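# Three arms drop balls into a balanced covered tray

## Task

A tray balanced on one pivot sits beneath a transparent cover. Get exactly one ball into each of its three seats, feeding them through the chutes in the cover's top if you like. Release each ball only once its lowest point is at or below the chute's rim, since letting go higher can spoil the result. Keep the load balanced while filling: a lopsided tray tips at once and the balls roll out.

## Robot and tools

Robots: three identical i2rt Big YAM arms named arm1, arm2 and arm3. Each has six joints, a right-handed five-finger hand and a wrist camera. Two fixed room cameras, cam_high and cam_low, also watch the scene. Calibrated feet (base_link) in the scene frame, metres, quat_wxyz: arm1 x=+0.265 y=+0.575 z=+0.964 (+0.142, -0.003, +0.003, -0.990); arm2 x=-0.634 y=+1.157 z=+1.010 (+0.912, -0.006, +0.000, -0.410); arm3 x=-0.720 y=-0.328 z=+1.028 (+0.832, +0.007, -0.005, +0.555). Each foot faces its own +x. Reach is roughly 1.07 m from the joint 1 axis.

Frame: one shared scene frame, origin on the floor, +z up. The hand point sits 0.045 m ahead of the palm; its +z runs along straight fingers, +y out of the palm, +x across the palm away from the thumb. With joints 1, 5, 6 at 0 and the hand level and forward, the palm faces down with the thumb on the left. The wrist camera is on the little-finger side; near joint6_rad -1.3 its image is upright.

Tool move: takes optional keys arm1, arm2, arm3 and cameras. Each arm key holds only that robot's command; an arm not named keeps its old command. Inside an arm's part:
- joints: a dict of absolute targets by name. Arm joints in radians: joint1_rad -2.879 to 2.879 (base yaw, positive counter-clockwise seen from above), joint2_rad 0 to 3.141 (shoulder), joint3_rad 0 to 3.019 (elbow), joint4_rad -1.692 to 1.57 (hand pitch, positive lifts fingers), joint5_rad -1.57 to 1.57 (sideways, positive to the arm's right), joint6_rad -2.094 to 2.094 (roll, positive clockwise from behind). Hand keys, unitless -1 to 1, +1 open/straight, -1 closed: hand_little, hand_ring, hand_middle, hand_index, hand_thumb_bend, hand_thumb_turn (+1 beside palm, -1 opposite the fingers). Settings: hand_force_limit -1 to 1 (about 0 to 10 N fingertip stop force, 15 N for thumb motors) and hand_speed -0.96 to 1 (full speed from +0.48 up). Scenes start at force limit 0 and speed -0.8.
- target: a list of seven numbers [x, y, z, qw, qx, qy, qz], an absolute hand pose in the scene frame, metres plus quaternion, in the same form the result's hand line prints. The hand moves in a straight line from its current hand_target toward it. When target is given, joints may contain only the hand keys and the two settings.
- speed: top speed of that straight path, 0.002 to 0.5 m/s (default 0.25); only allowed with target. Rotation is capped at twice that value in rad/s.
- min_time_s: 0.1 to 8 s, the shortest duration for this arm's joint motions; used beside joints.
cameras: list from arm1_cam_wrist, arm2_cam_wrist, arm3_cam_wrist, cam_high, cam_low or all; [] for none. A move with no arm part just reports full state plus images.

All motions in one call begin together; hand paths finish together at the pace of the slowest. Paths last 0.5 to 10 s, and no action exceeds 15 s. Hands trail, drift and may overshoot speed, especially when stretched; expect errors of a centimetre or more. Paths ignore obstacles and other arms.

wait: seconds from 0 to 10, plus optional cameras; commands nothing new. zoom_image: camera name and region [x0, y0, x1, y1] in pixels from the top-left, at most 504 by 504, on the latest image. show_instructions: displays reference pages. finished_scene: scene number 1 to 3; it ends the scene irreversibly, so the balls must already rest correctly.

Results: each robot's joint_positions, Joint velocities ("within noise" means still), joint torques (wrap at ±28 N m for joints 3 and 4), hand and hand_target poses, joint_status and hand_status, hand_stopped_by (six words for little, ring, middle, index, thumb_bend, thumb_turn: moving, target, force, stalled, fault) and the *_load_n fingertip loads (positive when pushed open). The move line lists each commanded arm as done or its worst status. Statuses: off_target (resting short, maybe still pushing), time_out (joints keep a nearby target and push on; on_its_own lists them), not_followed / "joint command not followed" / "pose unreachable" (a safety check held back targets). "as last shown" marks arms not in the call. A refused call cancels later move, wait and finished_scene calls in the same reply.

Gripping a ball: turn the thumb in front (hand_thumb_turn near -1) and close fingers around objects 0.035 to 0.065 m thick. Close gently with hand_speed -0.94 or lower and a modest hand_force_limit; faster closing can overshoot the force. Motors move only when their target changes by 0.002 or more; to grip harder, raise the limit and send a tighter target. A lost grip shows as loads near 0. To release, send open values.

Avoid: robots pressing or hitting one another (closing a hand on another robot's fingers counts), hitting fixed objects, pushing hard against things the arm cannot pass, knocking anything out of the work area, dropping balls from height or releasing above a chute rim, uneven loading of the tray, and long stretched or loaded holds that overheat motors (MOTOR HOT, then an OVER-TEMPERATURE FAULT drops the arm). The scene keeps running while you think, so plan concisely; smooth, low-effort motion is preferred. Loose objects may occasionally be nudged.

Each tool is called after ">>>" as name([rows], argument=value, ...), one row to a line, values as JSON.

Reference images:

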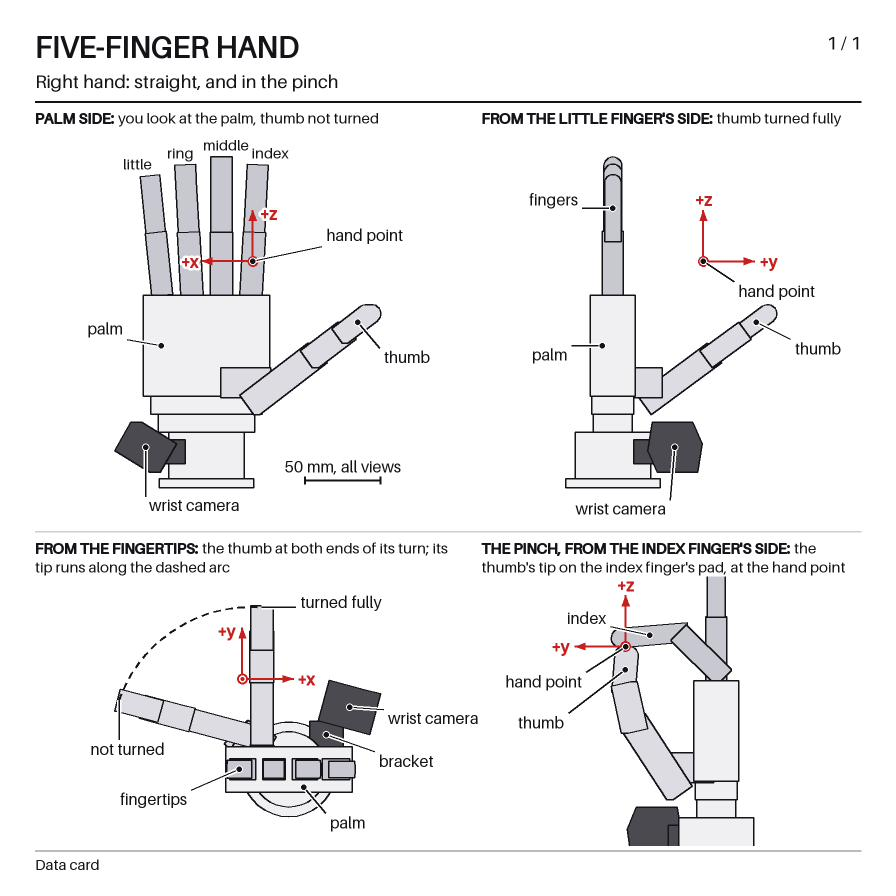

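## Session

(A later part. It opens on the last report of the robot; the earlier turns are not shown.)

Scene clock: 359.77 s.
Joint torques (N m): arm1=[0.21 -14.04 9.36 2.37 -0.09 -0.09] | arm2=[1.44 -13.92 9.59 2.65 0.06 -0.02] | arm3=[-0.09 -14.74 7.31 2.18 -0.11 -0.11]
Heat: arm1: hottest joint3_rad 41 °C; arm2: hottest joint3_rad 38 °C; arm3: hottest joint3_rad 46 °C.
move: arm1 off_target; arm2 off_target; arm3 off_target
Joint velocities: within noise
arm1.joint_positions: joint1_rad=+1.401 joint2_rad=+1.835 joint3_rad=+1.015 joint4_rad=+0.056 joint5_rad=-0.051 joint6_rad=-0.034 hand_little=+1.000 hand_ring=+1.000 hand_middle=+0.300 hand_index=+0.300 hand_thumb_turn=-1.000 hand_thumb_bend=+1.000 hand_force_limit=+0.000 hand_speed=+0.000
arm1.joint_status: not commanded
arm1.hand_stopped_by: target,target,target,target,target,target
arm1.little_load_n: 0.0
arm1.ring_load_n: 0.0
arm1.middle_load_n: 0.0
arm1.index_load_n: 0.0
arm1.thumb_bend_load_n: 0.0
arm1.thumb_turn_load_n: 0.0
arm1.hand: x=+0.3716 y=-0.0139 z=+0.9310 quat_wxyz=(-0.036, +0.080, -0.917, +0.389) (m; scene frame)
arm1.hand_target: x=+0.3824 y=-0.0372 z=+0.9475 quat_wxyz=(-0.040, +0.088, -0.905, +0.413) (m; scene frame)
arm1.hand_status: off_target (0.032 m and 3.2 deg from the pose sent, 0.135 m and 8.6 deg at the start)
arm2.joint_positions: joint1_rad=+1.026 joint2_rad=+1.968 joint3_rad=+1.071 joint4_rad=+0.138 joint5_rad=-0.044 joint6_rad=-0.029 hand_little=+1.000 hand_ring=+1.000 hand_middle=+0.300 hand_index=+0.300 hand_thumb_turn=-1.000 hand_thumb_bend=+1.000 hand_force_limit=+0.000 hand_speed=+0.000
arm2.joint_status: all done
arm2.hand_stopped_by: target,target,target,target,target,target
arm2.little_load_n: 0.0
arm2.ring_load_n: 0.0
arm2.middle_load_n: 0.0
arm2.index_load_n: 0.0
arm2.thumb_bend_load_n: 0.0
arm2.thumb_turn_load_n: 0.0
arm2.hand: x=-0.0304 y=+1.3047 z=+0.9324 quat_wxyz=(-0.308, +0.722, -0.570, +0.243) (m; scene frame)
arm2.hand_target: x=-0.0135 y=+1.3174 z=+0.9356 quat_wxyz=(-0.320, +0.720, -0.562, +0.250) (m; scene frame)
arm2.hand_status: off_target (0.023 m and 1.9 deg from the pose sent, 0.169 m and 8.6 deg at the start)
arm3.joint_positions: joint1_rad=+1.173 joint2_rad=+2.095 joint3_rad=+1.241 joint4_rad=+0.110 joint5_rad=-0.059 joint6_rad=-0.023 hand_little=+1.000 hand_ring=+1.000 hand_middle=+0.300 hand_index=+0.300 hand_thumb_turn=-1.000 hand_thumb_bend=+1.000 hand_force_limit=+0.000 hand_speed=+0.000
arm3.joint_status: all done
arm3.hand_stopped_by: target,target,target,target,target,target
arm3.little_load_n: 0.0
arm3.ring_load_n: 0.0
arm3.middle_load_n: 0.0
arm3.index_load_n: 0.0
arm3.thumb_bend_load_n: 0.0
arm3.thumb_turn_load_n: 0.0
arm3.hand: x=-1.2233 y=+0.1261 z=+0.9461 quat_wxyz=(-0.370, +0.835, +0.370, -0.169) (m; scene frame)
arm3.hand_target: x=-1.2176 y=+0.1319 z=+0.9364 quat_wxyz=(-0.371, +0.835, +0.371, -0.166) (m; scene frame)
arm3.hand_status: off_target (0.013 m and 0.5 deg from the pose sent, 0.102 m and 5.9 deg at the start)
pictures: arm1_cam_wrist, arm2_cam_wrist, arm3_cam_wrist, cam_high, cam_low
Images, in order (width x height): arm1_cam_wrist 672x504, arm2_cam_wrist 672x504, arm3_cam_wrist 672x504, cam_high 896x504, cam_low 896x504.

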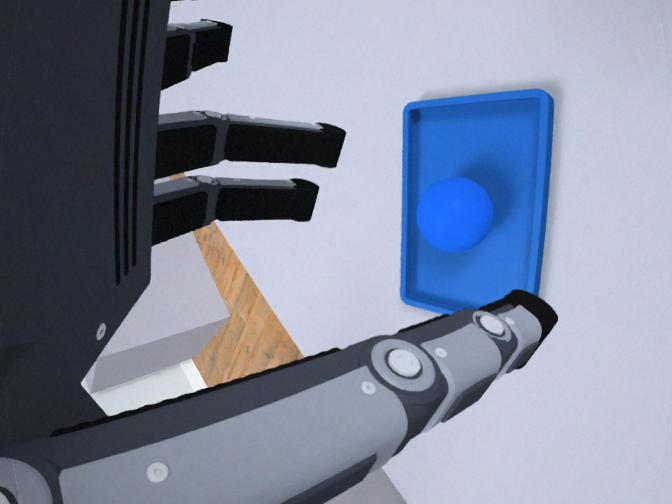

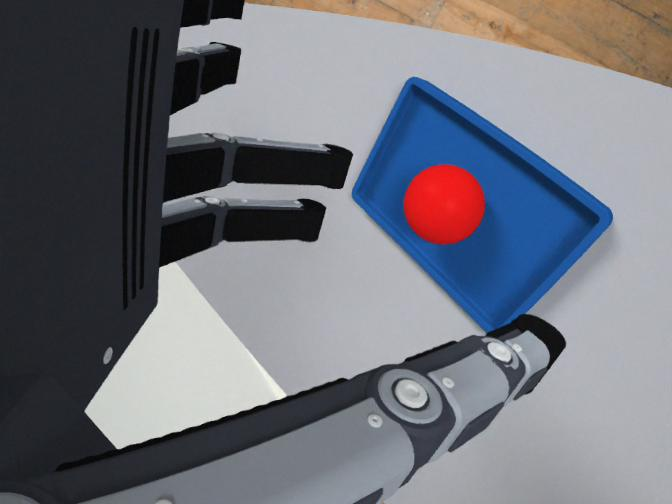

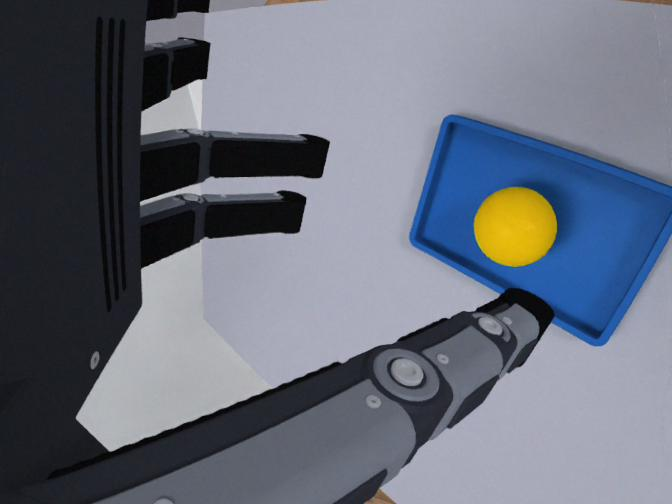

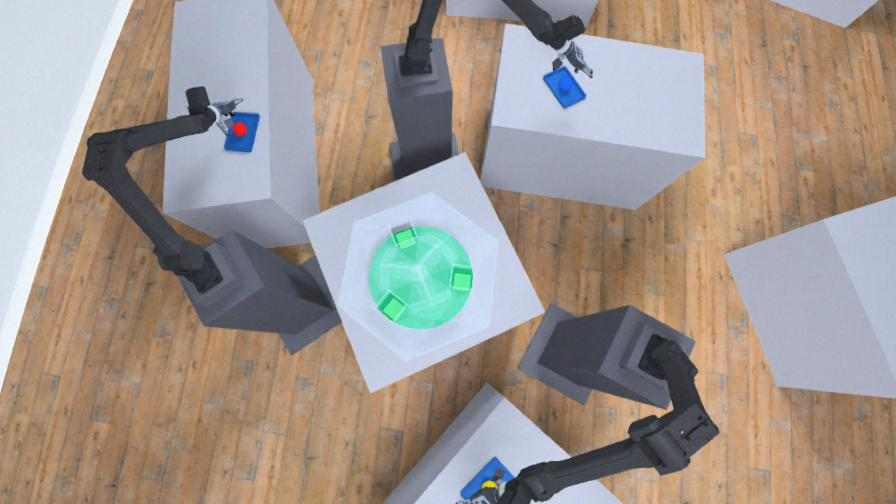

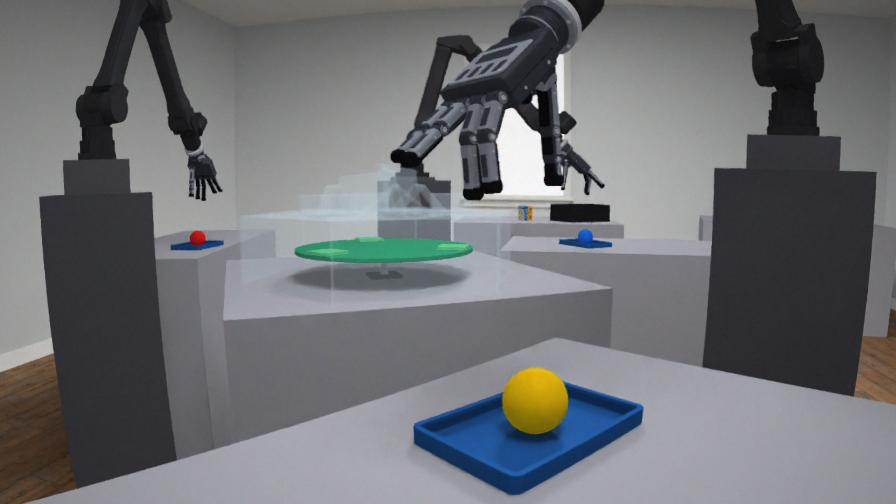

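>>> move(arm1={"target": [0.395, -0.043, 0.881, 0.0393, -0.0884, 0.9093, -0.4048], "speed": 0.1}, arm2={"target": [0.0, 1.325, 0.869, 0.3142, -0.7226, 0.5645, -0.2455], "speed": 0.1}, arm3={"target": [-1.204, 0.115, 0.855, 0.3496, -0.8441, -0.3758, 0.1556], "speed": 0.1}, cameras=["arm1_cam_wrist", "arm2_cam_wrist", "arm3_cam_wrist", "cam_low"])

Scene clock: 397.17 s.
Joint torques (N m): arm1=[1.49 -14.51 8.62 2.33 0.27 0] | arm2=[1.67 -14.92 8.58 2.71 0.15 0.04] | arm3=[0.44 -14.97 6.24 2.1 0.07 -0.1]
Heat: arm1: hottest joint3_rad 42 °C; arm2: hottest joint3_rad 38 °C; arm3: hottest joint3_rad 42 °C.
move: arm1 off_target; arm2 off_target; arm3 off_target
Joint velocities: within noise
arm1.joint_positions: joint1_rad=+1.424 joint2_rad=+1.983 joint3_rad=+1.029 joint4_rad=+0.173 joint5_rad=-0.039 joint6_rad=-0.034 hand_little=+1.000 hand_ring=+1.000 hand_middle=+0.300 hand_index=+0.300 hand_thumb_turn=-1.000 hand_thumb_bend=+1.000 hand_force_limit=+0.000 hand_speed=+0.000
arm1.joint_status: not commanded
arm1.hand_stopped_by: target,target,target,target,target,target
arm1.little_load_n: -0.5
arm1.ring_load_n: 0.0
arm1.middle_load_n: 0.0
arm1.index_load_n: 0.0
arm1.thumb_bend_load_n: 0.0
arm1.thumb_turn_load_n: 0.0
arm1.hand: x=+0.3832 y=-0.0171 z=+0.8671 quat_wxyz=(-0.035, +0.088, -0.920, +0.380) (m; scene frame)
arm1.hand_target: x=+0.3942 y=-0.0410 z=+0.8814 quat_wxyz=(-0.039, +0.088, -0.910, +0.404) (m; scene frame)
arm1.hand_status: off_target (0.032 m and 3.1 deg from the pose sent, 0.062 m and 2.3 deg at the start)
arm2.joint_positions: joint1_rad=+1.034 joint2_rad=+2.132 joint3_rad=+1.137 joint4_rad=+0.224 joint5_rad=-0.038 joint6_rad=-0.029 hand_little=+1.000 hand_ring=+1.000 hand_middle=+0.300 hand_index=+0.300 hand_thumb_turn=-1.000 hand_thumb_bend=+1.000 hand_force_limit=+0.000 hand_speed=+0.000
arm2.joint_status: not commanded
arm2.hand_stopped_by: target,target,target,target,target,target
arm2.little_load_n: 0.0
arm2.ring_load_n: 0.0
arm2.middle_load_n: 0.0
arm2.index_load_n: 0.0
arm2.thumb_bend_load_n: 0.0
arm2.thumb_turn_load_n: 0.0
arm2.hand: x=-0.0151 y=+1.3107 z=+0.8697 quat_wxyz=(-0.302, +0.725, -0.570, +0.240) (m; scene frame)
arm2.hand_target: x=-0.0007 y=+1.3241 z=+0.8698 quat_wxyz=(-0.314, +0.722, -0.565, +0.246) (m; scene frame)
arm2.hand_status: off_target (0.021 m and 1.6 deg from the pose sent, 0.073 m and 1.0 deg at the start)
arm3.joint_positions: joint1_rad=+1.173 joint2_rad=+2.233 joint3_rad=+1.219 joint4_rad=+0.214 joint5_rad=-0.058 joint6_rad=-0.023 hand_little=+1.000 hand_ring=+1.000 hand_middle=+0.300 hand_index=+0.300 hand_thumb_turn=-1.000 hand_thumb_bend=+1.000 hand_force_limit=+0.000 hand_speed=+0.000
arm3.joint_status: not commanded
arm3.hand_stopped_by: target,target,target,target,target,target
arm3.little_load_n: 0.0
arm3.ring_load_n: 0.0
arm3.middle_load_n: 0.5
arm3.index_load_n: 0.0
arm3.thumb_bend_load_n: 0.0
arm3.thumb_turn_load_n: 0.0
arm3.hand: x=-1.2065 y=+0.1109 z=+0.8645 quat_wxyz=(-0.347, +0.846, +0.373, -0.160) (m; scene frame)
arm3.hand_target: x=-1.2030 y=+0.1138 z=+0.8554 quat_wxyz=(-0.349, +0.844, +0.376, -0.156) (m; scene frame)
arm3.hand_status: off_target (0.011 m and 0.7 deg from the pose sent, 0.094 m and 3.1 deg at the start)
pictures: arm1_cam_wrist, arm2_cam_wrist, arm3_cam_wrist, cam_low
Images, in order (width x height): arm1_cam_wrist 672x504, arm2_cam_wrist 672x504, arm3_cam_wrist 672x504, cam_low 896x504.

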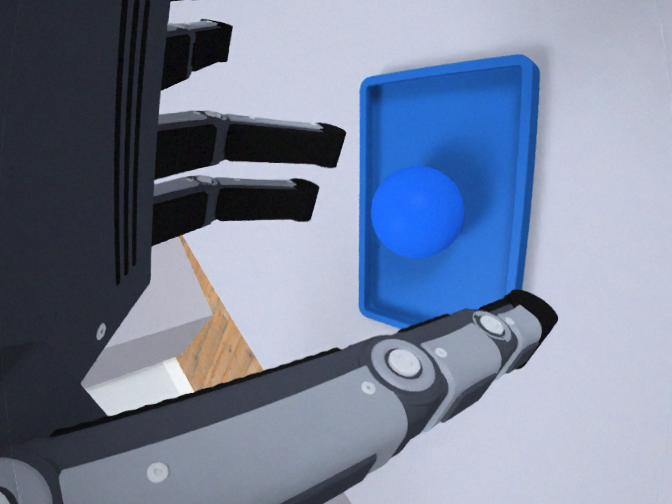

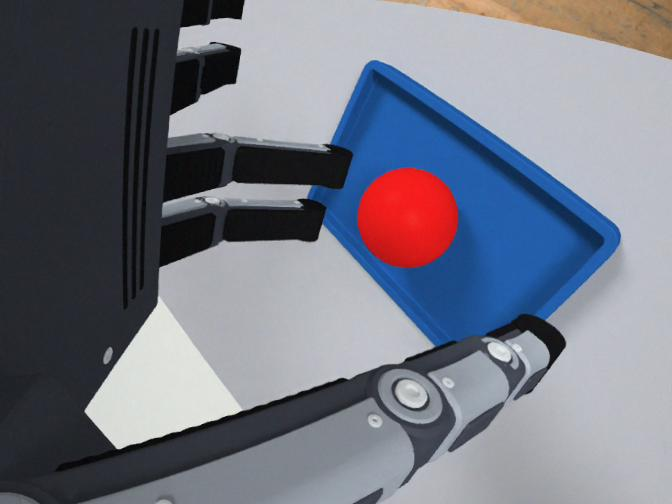

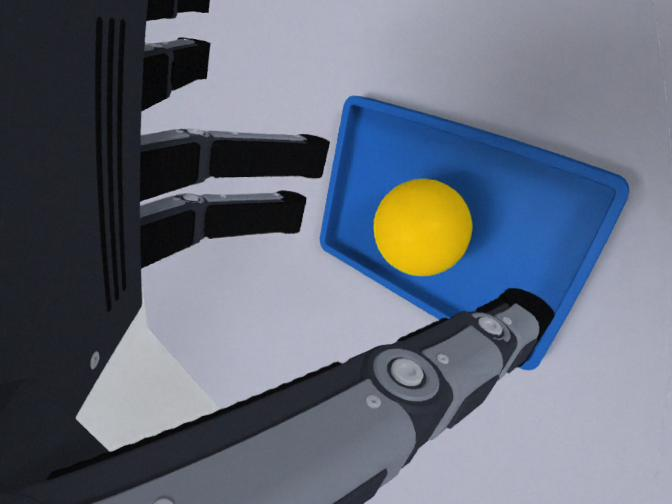

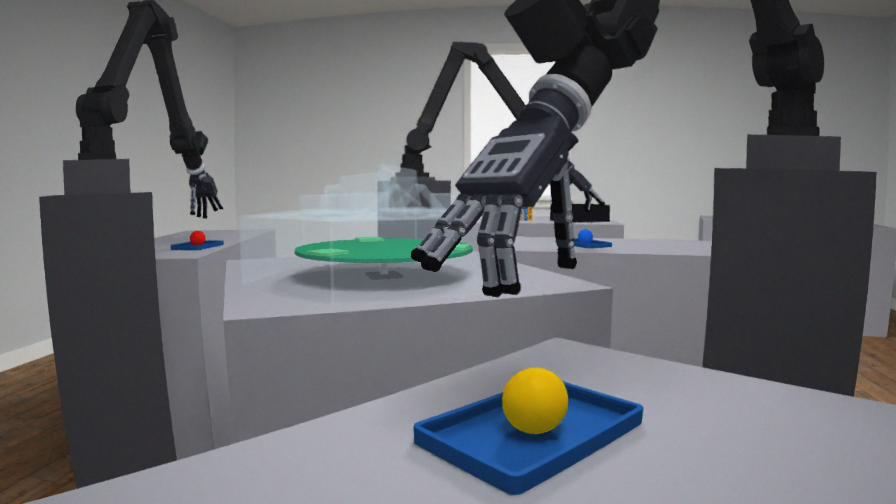

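>>> move(arm1={"target": [0.4014, -0.050, 0.847, 0.0393, -0.0884, 0.9093, -0.4048], "speed": 0.05}, arm2={"target": [0.0029, 1.329, 0.839, 0.3142, -0.7226, 0.5645, -0.2455], "speed": 0.05}, arm3={"target": [-1.207, 0.1078, 0.826, 0.3496, -0.8441, -0.3758, 0.1556], "speed": 0.05}, cameras=["arm1_cam_wrist", "arm2_cam_wrist", "arm3_cam_wrist", "cam_low"])

Scene clock: 417.50 s.
Joint torques (N m): arm1=[1.03 -15.21 7.88 2.48 0.21 0.11] | arm2=[1.61 -15.09 8.14 2.58 0.14 0.07] | arm3=[1.44 -14.97 6.52 2.1 0.08 0]
Heat: arm1: hottest joint3_rad 40 °C; arm2: hottest joint3_rad 38 °C; arm3: hottest joint3_rad 41 °C.
move: arm1 off_target; arm2 off_target; arm3 done
Joint velocities: within noise
arm1.joint_positions: joint1_rad=+1.437 joint2_rad=+2.071 joint3_rad=+1.063 joint4_rad=+0.236 joint5_rad=-0.034 joint6_rad=-0.028 hand_little=+1.000 hand_ring=+1.000 hand_middle=+0.300 hand_index=+0.300 hand_thumb_turn=-1.000 hand_thumb_bend=+1.000 hand_force_limit=+0.000 hand_speed=+0.000
arm1.joint_status: not commanded
arm1.hand_stopped_by: target,target,target,target,target,target
arm1.little_load_n: 0.0
arm1.ring_load_n: 0.0
arm1.middle_load_n: 0.0
arm1.index_load_n: 0.5
arm1.thumb_bend_load_n: 0.0
arm1.thumb_turn_load_n: 0.0
arm1.hand: x=+0.3916 y=-0.0277 z=+0.8370 quat_wxyz=(-0.037, +0.090, -0.918, +0.384) (m; scene frame)
arm1.hand_target: x=+0.4027 y=-0.0487 z=+0.8476 quat_wxyz=(-0.041, +0.090, -0.909, +0.405) (m; scene frame)
arm1.hand_status: off_target (0.026 m and 2.6 deg from the pose sent, 0.043 m and 3.1 deg at the start)
arm2.joint_positions: joint1_rad=+1.041 joint2_rad=+2.204 joint3_rad=+1.163 joint4_rad=+0.274 joint5_rad=-0.033 joint6_rad=-0.028 hand_little=+1.000 hand_ring=+1.000 hand_middle=+0.300 hand_index=+0.300 hand_thumb_turn=-1.000 hand_thumb_bend=+1.000 hand_force_limit=+0.000 hand_speed=+0.000
arm2.joint_status: not commanded
arm2.hand_stopped_by: target,target,target,target,target,target
arm2.little_load_n: 0.0
arm2.ring_load_n: 0.0
arm2.middle_load_n: 0.0
arm2.index_load_n: 0.0
arm2.thumb_bend_load_n: 0.0
arm2.thumb_turn_load_n: 0.0
arm2.hand: x=-0.0103 y=+1.3155 z=+0.8416 quat_wxyz=(-0.304, +0.726, -0.568, +0.242) (m; scene frame)
arm2.hand_target: x=+0.0019 y=+1.3289 z=+0.8392 quat_wxyz=(-0.315, +0.723, -0.565, +0.246) (m; scene frame)
arm2.hand_status: off_target (0.019 m and 1.4 deg from the pose sent, 0.040 m and 1.6 deg at the start)
arm3.joint_positions: joint1_rad=+1.173 joint2_rad=+2.295 joint3_rad=+1.221 joint4_rad=+0.271 joint5_rad=-0.047 joint6_rad=-0.023 hand_little=+1.000 hand_ring=+1.000 hand_middle=+0.300 hand_index=+0.300 hand_thumb_turn=-1.000 hand_thumb_bend=+1.000 hand_force_limit=+0.000 hand_speed=+0.000
arm3.joint_status: not commanded
arm3.hand_stopped_by: target,target,target,target,target,target
arm3.little_load_n: 0.0
arm3.ring_load_n: 0.0
arm3.middle_load_n: 0.0
arm3.index_load_n: 0.0
arm3.thumb_bend_load_n: 0.0
arm3.thumb_turn_load_n: 0.0
arm3.hand: x=-1.2015 y=+0.1094 z=+0.8341 quat_wxyz=(-0.347, +0.847, +0.371, -0.155) (m; scene frame)
arm3.hand_target: x=-1.2072 y=+0.1082 z=+0.8269 quat_wxyz=(-0.351, +0.844, +0.376, -0.156) (m; scene frame)
arm3.hand_status: done (0.010 m and 0.7 deg from the pose sent, 0.039 m and 0.7 deg at the start)
pictures: arm1_cam_wrist, arm2_cam_wrist, arm3_cam_wrist, cam_low
Images, in order (width x height): arm1_cam_wrist 672x504, arm2_cam_wrist 672x504, arm3_cam_wrist 672x504, cam_low 896x504.

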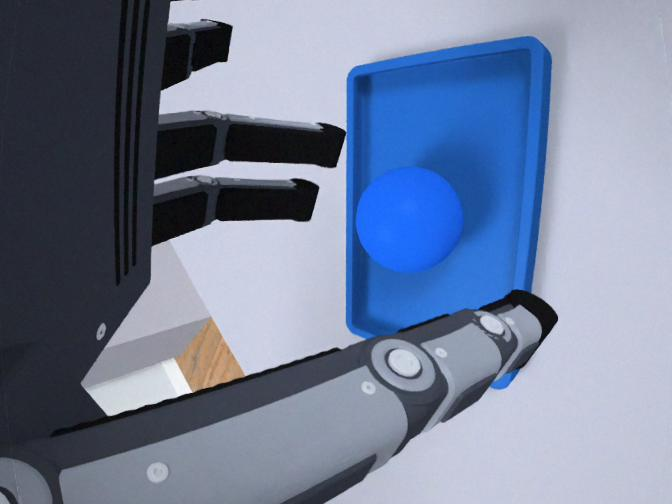

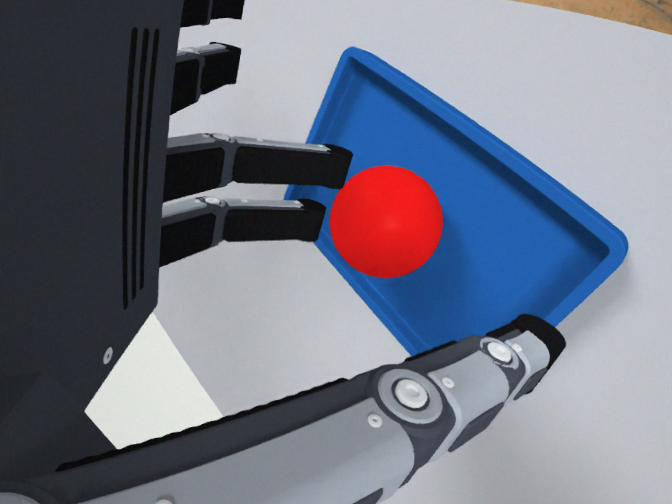

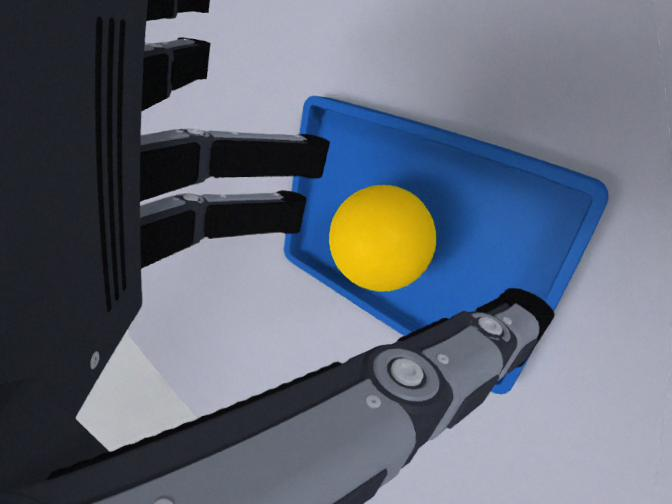

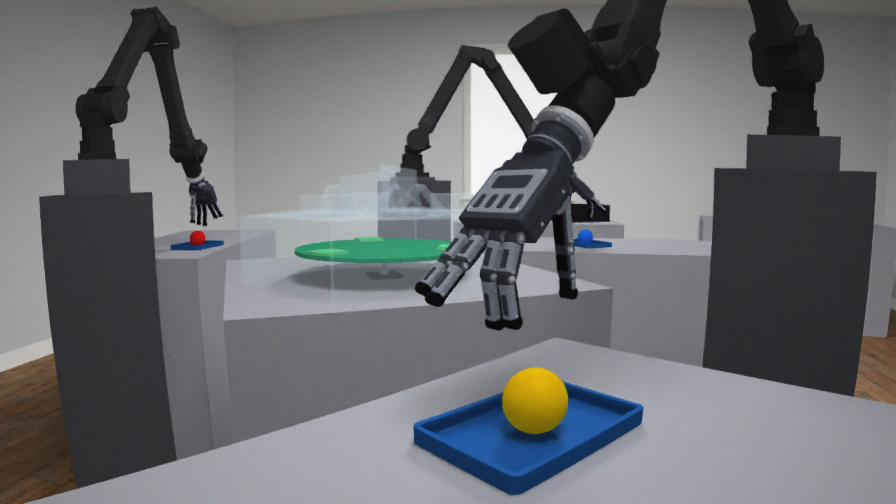

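>>> move(arm1={"target": [0.4014, -0.050, 0.806, 0.0393, -0.0884, 0.9093, -0.4048], "speed": 0.05}, arm2={"target": [0.0045, 1.331, 0.8146, 0.3142, -0.7226, 0.5645, -0.2455], "speed": 0.05}, arm3={"target": [-1.217, 0.101, 0.7986, 0.3496, -0.8441, -0.3758, 0.1556], "speed": 0.05}, cameras=["arm1_cam_wrist", "arm2_cam_wrist", "arm3_cam_wrist", "cam_low"])

Scene clock: 441.30 s.
Joint torques (N m): arm1=[1.49 -15.38 7.39 2.37 0.22 0.04] | arm2=[1.55 -15.21 7.72 2.66 0.15 0.06] | arm3=[1.67 -14.74 7.58 2.03 0.08 0.17]
Heat: arm1: hottest joint3_rad 40 °C; arm2: hottest joint3_rad 38 °C; arm3: hottest joint2_rad 40 °C.
move: arm1 off_target; arm2 off_target; arm3 off_target
Joint velocities: within noise
arm1.joint_positions: joint1_rad=+1.437 joint2_rad=+2.166 joint3_rad=+1.077 joint4_rad=+0.317 joint5_rad=-0.034 joint6_rad=-0.026 hand_little=+1.000 hand_ring=+1.000 hand_middle=+0.300 hand_index=+0.300 hand_thumb_turn=-1.000 hand_thumb_bend=+1.000 hand_force_limit=+0.000 hand_speed=+0.000
arm1.joint_status: not commanded
arm1.hand_stopped_by: target,target,target,target,target,target
arm1.little_load_n: 0.0
arm1.ring_load_n: 0.0
arm1.middle_load_n: 0.0
arm1.index_load_n: 0.0
arm1.thumb_bend_load_n: 0.0
arm1.thumb_turn_load_n: 0.0
arm1.hand: x=+0.3915 y=-0.0280 z=+0.7973 quat_wxyz=(-0.037, +0.090, -0.918, +0.384) (m; scene frame)
arm1.hand_target: x=+0.4020 y=-0.0484 z=+0.8066 quat_wxyz=(-0.041, +0.089, -0.909, +0.404) (m; scene frame)
arm1.hand_status: off_target (0.026 m and 2.6 deg from the pose sent, 0.039 m and 2.6 deg at the start)
arm2.joint_positions: joint1_rad=+1.045 joint2_rad=+2.260 joint3_rad=+1.185 joint4_rad=+0.310 joint5_rad=-0.032 joint6_rad=-0.026 hand_little=+1.000 hand_ring=+1.000 hand_middle=+0.300 hand_index=+0.300 hand_thumb_turn=-1.000 hand_thumb_bend=+1.000 hand_force_limit=+0.000 hand_speed=+0.000
arm2.joint_status: not commanded
arm2.hand_stopped_by: target,target,target,target,target,target
arm2.little_load_n: 0.0
arm2.ring_load_n: 0.0
arm2.middle_load_n: 0.0
arm2.index_load_n: 0.0
arm2.thumb_bend_load_n: 0.0
arm2.thumb_turn_load_n: 0.0
arm2.hand: x=-0.0076 y=+1.3177 z=+0.8197 quat_wxyz=(-0.304, +0.726, -0.567, +0.242) (m; scene frame)
arm2.hand_target: x=+0.0029 y=+1.3309 z=+0.8151 quat_wxyz=(-0.314, +0.723, -0.564, +0.245) (m; scene frame)
arm2.hand_status: off_target (0.019 m and 1.3 deg from the pose sent, 0.034 m and 1.4 deg at the start)
arm3.joint_positions: joint1_rad=+1.191 joint2_rad=+2.358 joint3_rad=+1.229 joint4_rad=+0.309 joint5_rad=-0.032 joint6_rad=-0.023 hand_little=+1.000 hand_ring=+1.000 hand_middle=+0.300 hand_index=+0.300 hand_thumb_turn=-1.000 hand_thumb_bend=+1.000 hand_force_limit=+0.000 hand_speed=+0.000
arm3.joint_status: not commanded
arm3.hand_stopped_by: target,target,target,target,target,target
arm3.little_load_n: 0.0
arm3.ring_load_n: 0.0
arm3.middle_load_n: 0.0
arm3.index_load_n: 0.0
arm3.thumb_bend_load_n: 0.0
arm3.thumb_turn_load_n: 0.0
arm3.hand: x=-1.2016 y=+0.0975 z=+0.8022 quat_wxyz=(-0.341, +0.848, +0.378, -0.148) (m; scene frame)
arm3.hand_target: x=-1.2159 y=+0.1006 z=+0.7991 quat_wxyz=(-0.350, +0.844, +0.376, -0.155) (m; scene frame)
arm3.hand_status: off_target (0.016 m and 1.4 deg from the pose sent, 0.040 m and 0.7 deg at the start)
pictures: arm1_cam_wrist, arm2_cam_wrist, arm3_cam_wrist, cam_low
Images, in order (width x height): arm1_cam_wrist 672x504, arm2_cam_wrist 672x504, arm3_cam_wrist 672x504, cam_low 896x504.

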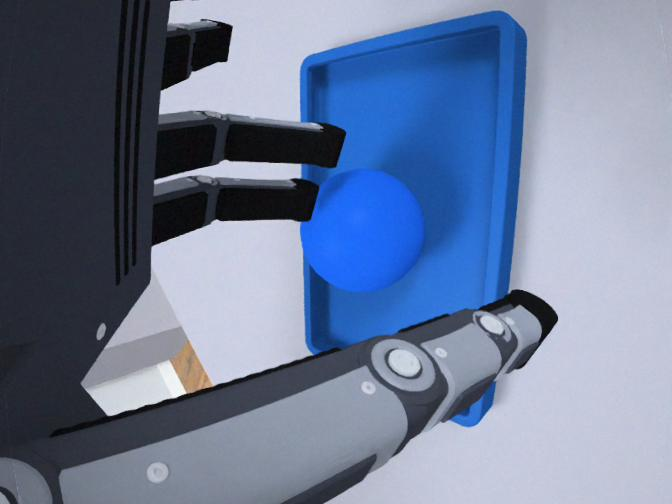

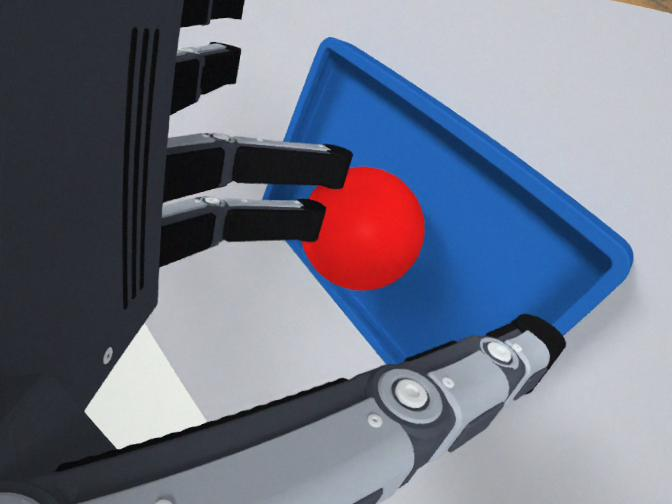

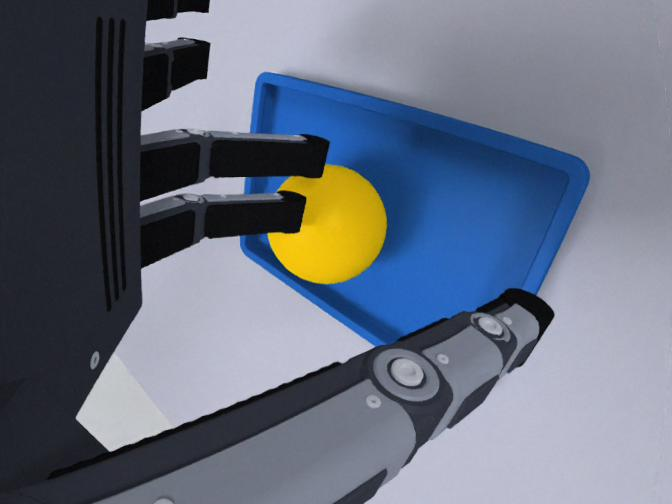

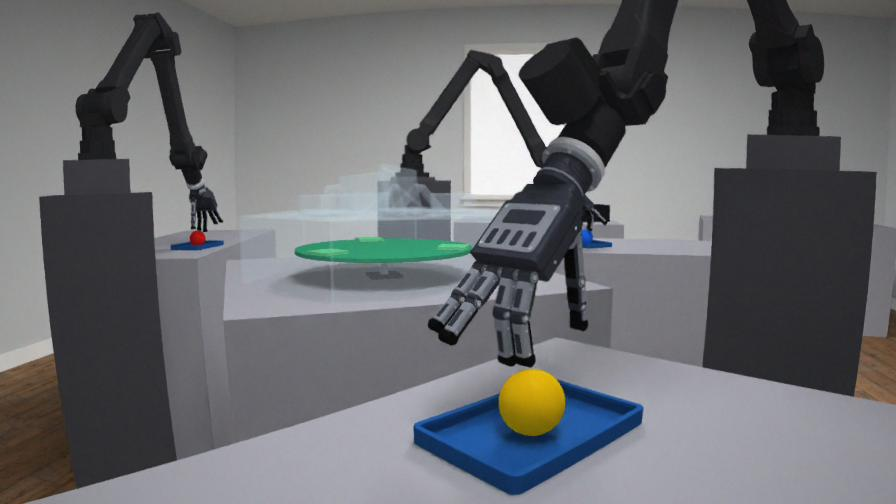

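>>> move(arm1={"target": [0.4014, -0.050, 0.800, 0.0393, -0.0884, 0.9093, -0.4048], "speed": 0.05}, arm2={"target": [0.0045, 1.331, 0.8085, 0.3142, -0.7226, 0.5645, -0.2455], "speed": 0.05}, arm3={"target": [-1.2266, 0.110, 0.7986, 0.3496, -0.8441, -0.3758, 0.1556], "speed": 0.05}, cameras=["arm1_cam_wrist", "arm2_cam_wrist", "arm3_cam_wrist", "cam_low"])

Scene clock: 467.23 s.
Joint torques (N m): arm1=[0.85 -16.09 7.13 2.56 0.21 0.02] | arm2=[1.44 -15.03 7.5 2.56 0.15 0.06] | arm3=[1.67 -15.15 7.98 1.03 0.07 0.17]
Heat: arm1: hottest joint3_rad 39 °C; arm2: hottest joint3_rad 37 °C; arm3: hottest joint2_rad 41 °C.
move: arm1 off_target; arm2 off_target; arm3 off_target
Joint velocities: within noise
arm1.joint_positions: joint1_rad=+1.437 joint2_rad=+2.178 joint3_rad=+1.083 joint4_rad=+0.328 joint5_rad=-0.031 joint6_rad=-0.026 hand_little=+1.000 hand_ring=+1.000 hand_middle=+0.300 hand_index=+0.300 hand_thumb_turn=-1.000 hand_thumb_bend=+1.000 hand_force_limit=+0.000 hand_speed=+0.000
arm1.joint_status: not commanded
arm1.hand_stopped_by: target,target,target,target,target,target
arm1.little_load_n: 0.0
arm1.ring_load_n: 0.0
arm1.middle_load_n: 0.0
arm1.index_load_n: 0.0
arm1.thumb_bend_load_n: 0.0
arm1.thumb_turn_load_n: 0.0
arm1.hand: x=+0.3912 y=-0.0305 z=+0.7935 quat_wxyz=(-0.036, +0.089, -0.917, +0.386) (m; scene frame)
arm1.hand_target: x=+0.4015 y=-0.0494 z=+0.8011 quat_wxyz=(-0.040, +0.089, -0.909, +0.405) (m; scene frame)
arm1.hand_status: off_target (0.023 m and 2.3 deg from the pose sent, 0.024 m and 2.6 deg at the start)
arm2.joint_positions: joint1_rad=+1.045 joint2_rad=+2.270 joint3_rad=+1.194 joint4_rad=+0.324 joint5_rad=-0.038 joint6_rad=-0.025 hand_little=+1.000 hand_ring=+1.000 hand_middle=+0.300 hand_index=+0.300 hand_thumb_turn=-1.000 hand_thumb_bend=+1.000 hand_force_limit=+0.000 hand_speed=+0.000
arm2.joint_status: not commanded
arm2.hand_stopped_by: target,target,target,target,target,target
arm2.little_load_n: 0.0
arm2.ring_load_n: 0.0
arm2.middle_load_n: 0.0
arm2.index_load_n: 0.0
arm2.thumb_bend_load_n: 0.0
arm2.thumb_turn_load_n: 0.0
arm2.hand: x=-0.0031 y=+1.3199 z=+0.8183 quat_wxyz=(-0.311, +0.724, -0.565, +0.243) (m; scene frame)
arm2.hand_target: x=+0.0035 y=+1.3320 z=+0.8089 quat_wxyz=(-0.316, +0.723, -0.563, +0.243) (m; scene frame)
arm2.hand_status: off_target (0.017 m and 0.5 deg from the pose sent, 0.021 m and 1.3 deg at the start)
arm3.joint_positions: joint1_rad=+1.193 joint2_rad=+2.376 joint3_rad=+1.273 joint4_rad=+0.308 joint5_rad=-0.032 joint6_rad=-0.023 hand_little=+1.000 hand_ring=+1.000 hand_middle=+0.300 hand_index=+0.300 hand_thumb_turn=-1.000 hand_thumb_bend=+1.000 hand_force_limit=+0.000 hand_speed=+0.000
arm3.joint_status: not commanded
arm3.hand_stopped_by: target,target,target,target,target,target
arm3.little_load_n: 0.0
arm3.ring_load_n: 0.0
arm3.middle_load_n: 0.0
arm3.index_load_n: 0.0
arm3.thumb_bend_load_n: 0.0
arm3.thumb_turn_load_n: 0.0
arm3.hand: x=-1.2156 y=+0.1098 z=+0.8044 quat_wxyz=(-0.352, +0.843, +0.377, -0.153) (m; scene frame)
arm3.hand_target: x=-1.2262 y=+0.1090 z=+0.7979 quat_wxyz=(-0.349, +0.844, +0.376, -0.155) (m; scene frame)
arm3.hand_status: off_target (0.012 m and 0.4 deg from the pose sent, 0.028 m and 1.4 deg at the start)
pictures: arm1_cam_wrist, arm2_cam_wrist, arm3_cam_wrist, cam_low
Images, in order (width x height): arm1_cam_wrist 672x504, arm2_cam_wrist 672x504, arm3_cam_wrist 672x504, cam_low 896x504.

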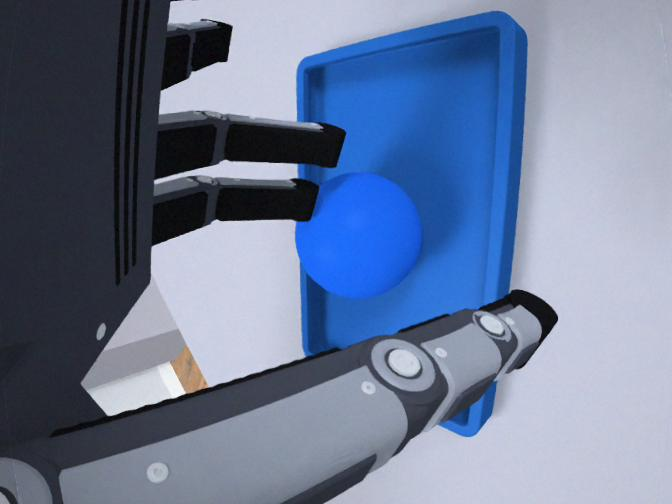

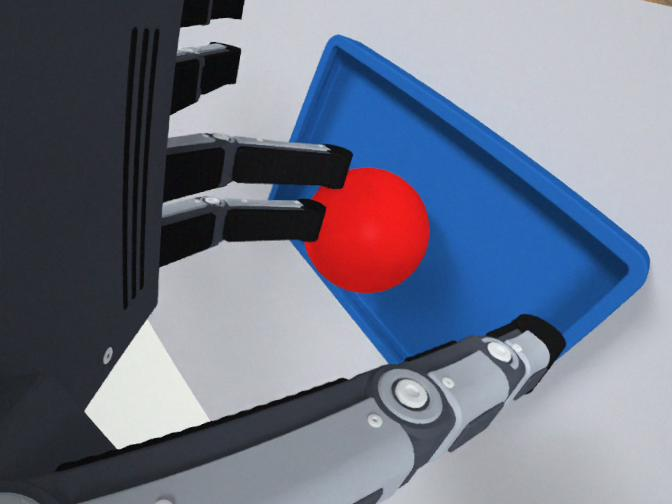

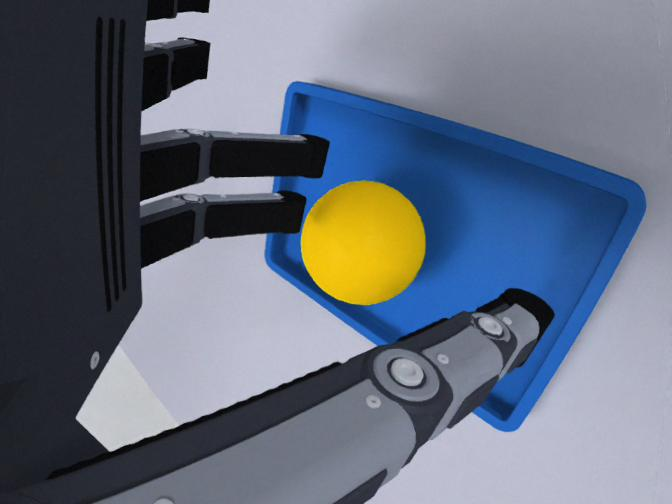

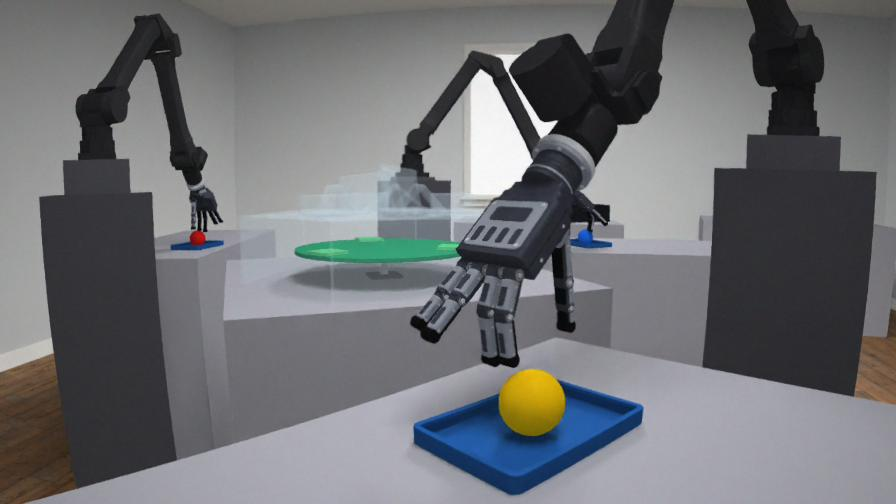

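>>> move(arm1={"target": [0.4135, -0.0597, 0.789, 0.0393, -0.0884, 0.9093, -0.4048], "speed": 0.04}, arm2={"target": [0.0133, 1.3412, 0.7935, 0.3142, -0.7226, 0.5645, -0.2455], "speed": 0.04}, arm3={"target": [-1.2437, 0.1065, 0.7838, 0.3496, -0.8441, -0.3758, 0.1556], "speed": 0.04}, cameras=["arm1_cam_wrist", "arm2_cam_wrist", "arm3_cam_wrist", "cam_low"])

Scene clock: 509.67 s.
Joint torques (N m): arm1=[1.96 -15.79 7.15 2.06 0.15 0.12] | arm2=[1.44 -14.8 6.98 2.21 0.19 0.03] | arm3=[1.49 -15.44 7.97 0.95 0.09 0.19]
Heat: arm1: hottest joint3_rad 39 °C; arm2: hottest joint3_rad 37 °C; arm3: hottest joint2_rad 40 °C.
move: arm1 off_target; arm2 off_target; arm3 off_target
Joint velocities: within noise
arm1.joint_positions: joint1_rad=+1.447 joint2_rad=+2.215 joint3_rad=+1.130 joint4_rad=+0.333 joint5_rad=-0.011 joint6_rad=-0.014 hand_little=+1.000 hand_ring=+1.000 hand_middle=+0.300 hand_index=+0.300 hand_thumb_turn=-1.000 hand_thumb_bend=+1.000 hand_force_limit=+0.000 hand_speed=+0.000
arm1.joint_status: not commanded
arm1.hand_stopped_by: target,target,target,target,target,target
arm1.little_load_n: 0.0
arm1.ring_load_n: 0.0
arm1.middle_load_n: 0.0
arm1.index_load_n: 0.0
arm1.thumb_bend_load_n: 0.0
arm1.thumb_turn_load_n: 0.0
arm1.hand: x=+0.3975 y=-0.0470 z=+0.7872 quat_wxyz=(-0.031, +0.084, -0.915, +0.394) (m; scene frame)
arm1.hand_target: x=+0.4084 y=-0.0594 z=+0.7880 quat_wxyz=(-0.036, +0.085, -0.910, +0.404) (m; scene frame)
arm1.hand_status: off_target (0.021 m and 1.7 deg from the pose sent, 0.037 m and 2.3 deg at the start)
arm2.joint_positions: joint1_rad=+1.060 joint2_rad=+2.306 joint3_rad=+1.246 joint4_rad=+0.333 joint5_rad=-0.021 joint6_rad=-0.012 hand_little=+1.000 hand_ring=+1.000 hand_middle=+0.300 hand_index=+0.300 hand_thumb_turn=-1.000 hand_thumb_bend=+1.000 hand_force_limit=+0.000 hand_speed=+0.000
arm2.joint_status: not commanded
arm2.hand_stopped_by: target,target,target,target,target,target
arm2.little_load_n: 0.0
arm2.ring_load_n: 0.0
arm2.middle_load_n: 0.0
arm2.index_load_n: 0.5
arm2.thumb_bend_load_n: 0.0
arm2.thumb_turn_load_n: 0.0
arm2.hand: x=+0.0150 y=+1.3315 z=+0.8145 quat_wxyz=(-0.318, +0.719, -0.564, +0.252) (m; scene frame)
arm2.hand_target: x=+0.0116 y=+1.3411 z=+0.7939 quat_wxyz=(-0.314, +0.723, -0.564, +0.245) (m; scene frame)
arm2.hand_status: off_target (0.023 m and 1.0 deg from the pose sent, 0.037 m and 0.5 deg at the start)
arm3.joint_positions: joint1_rad=+1.219 joint2_rad=+2.417 joint3_rad=+1.322 joint4_rad=+0.308 joint5_rad=-0.022 joint6_rad=-0.008 hand_little=+1.000 hand_ring=+1.000 hand_middle=+0.300 hand_index=+0.300 hand_thumb_turn=-1.000 hand_thumb_bend=+1.000 hand_force_limit=+0.000 hand_speed=+0.000
arm3.joint_status: not commanded
arm3.hand_stopped_by: target,target,target,target,target,target
arm3.little_load_n: 0.0
arm3.ring_load_n: 0.0
arm3.middle_load_n: 0.0
arm3.index_load_n: 0.0
arm3.thumb_bend_load_n: 0.0
arm3.thumb_turn_load_n: 0.0
arm3.hand: x=-1.2361 y=+0.1067 z=+0.7934 quat_wxyz=(-0.353, +0.841, +0.379, -0.157) (m; scene frame)
arm3.hand_target: x=-1.2443 y=+0.1049 z=+0.7844 quat_wxyz=(-0.349, +0.843, +0.378, -0.159) (m; scene frame)
arm3.hand_status: off_target (0.012 m and 0.7 deg from the pose sent, 0.035 m and 0.4 deg at the start)
pictures: arm1_cam_wrist, arm2_cam_wrist, arm3_cam_wrist, cam_low
Images, in order (width x height): arm1_cam_wrist 672x504, arm2_cam_wrist 672x504, arm3_cam_wrist 672x504, cam_low 896x504.

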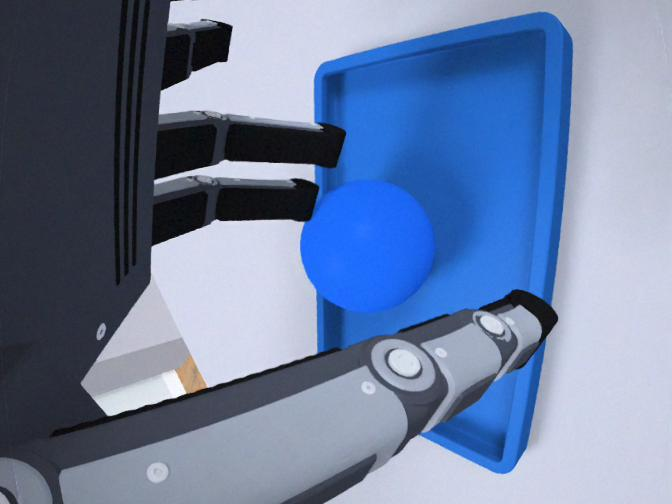

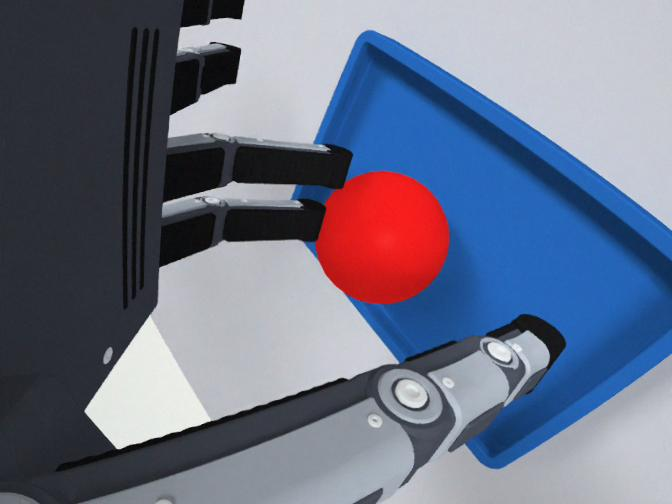

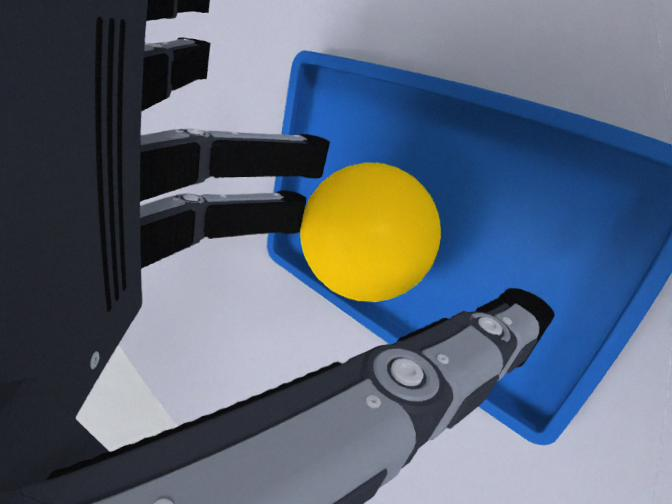

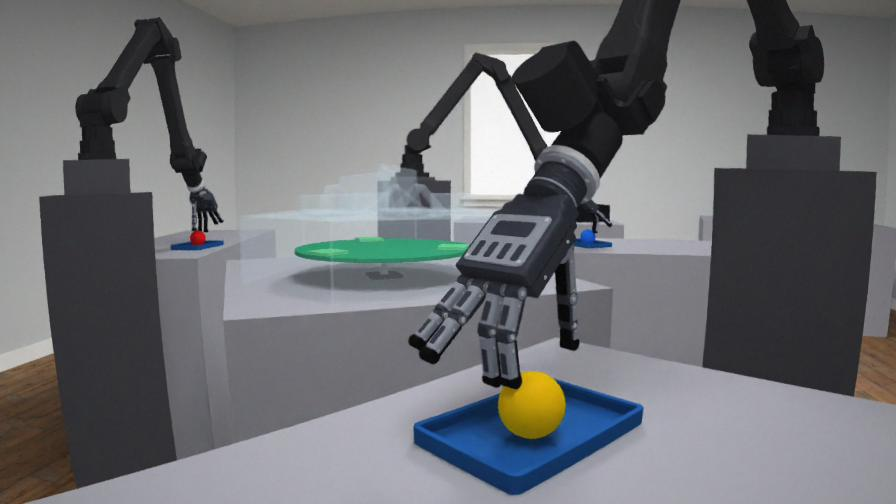

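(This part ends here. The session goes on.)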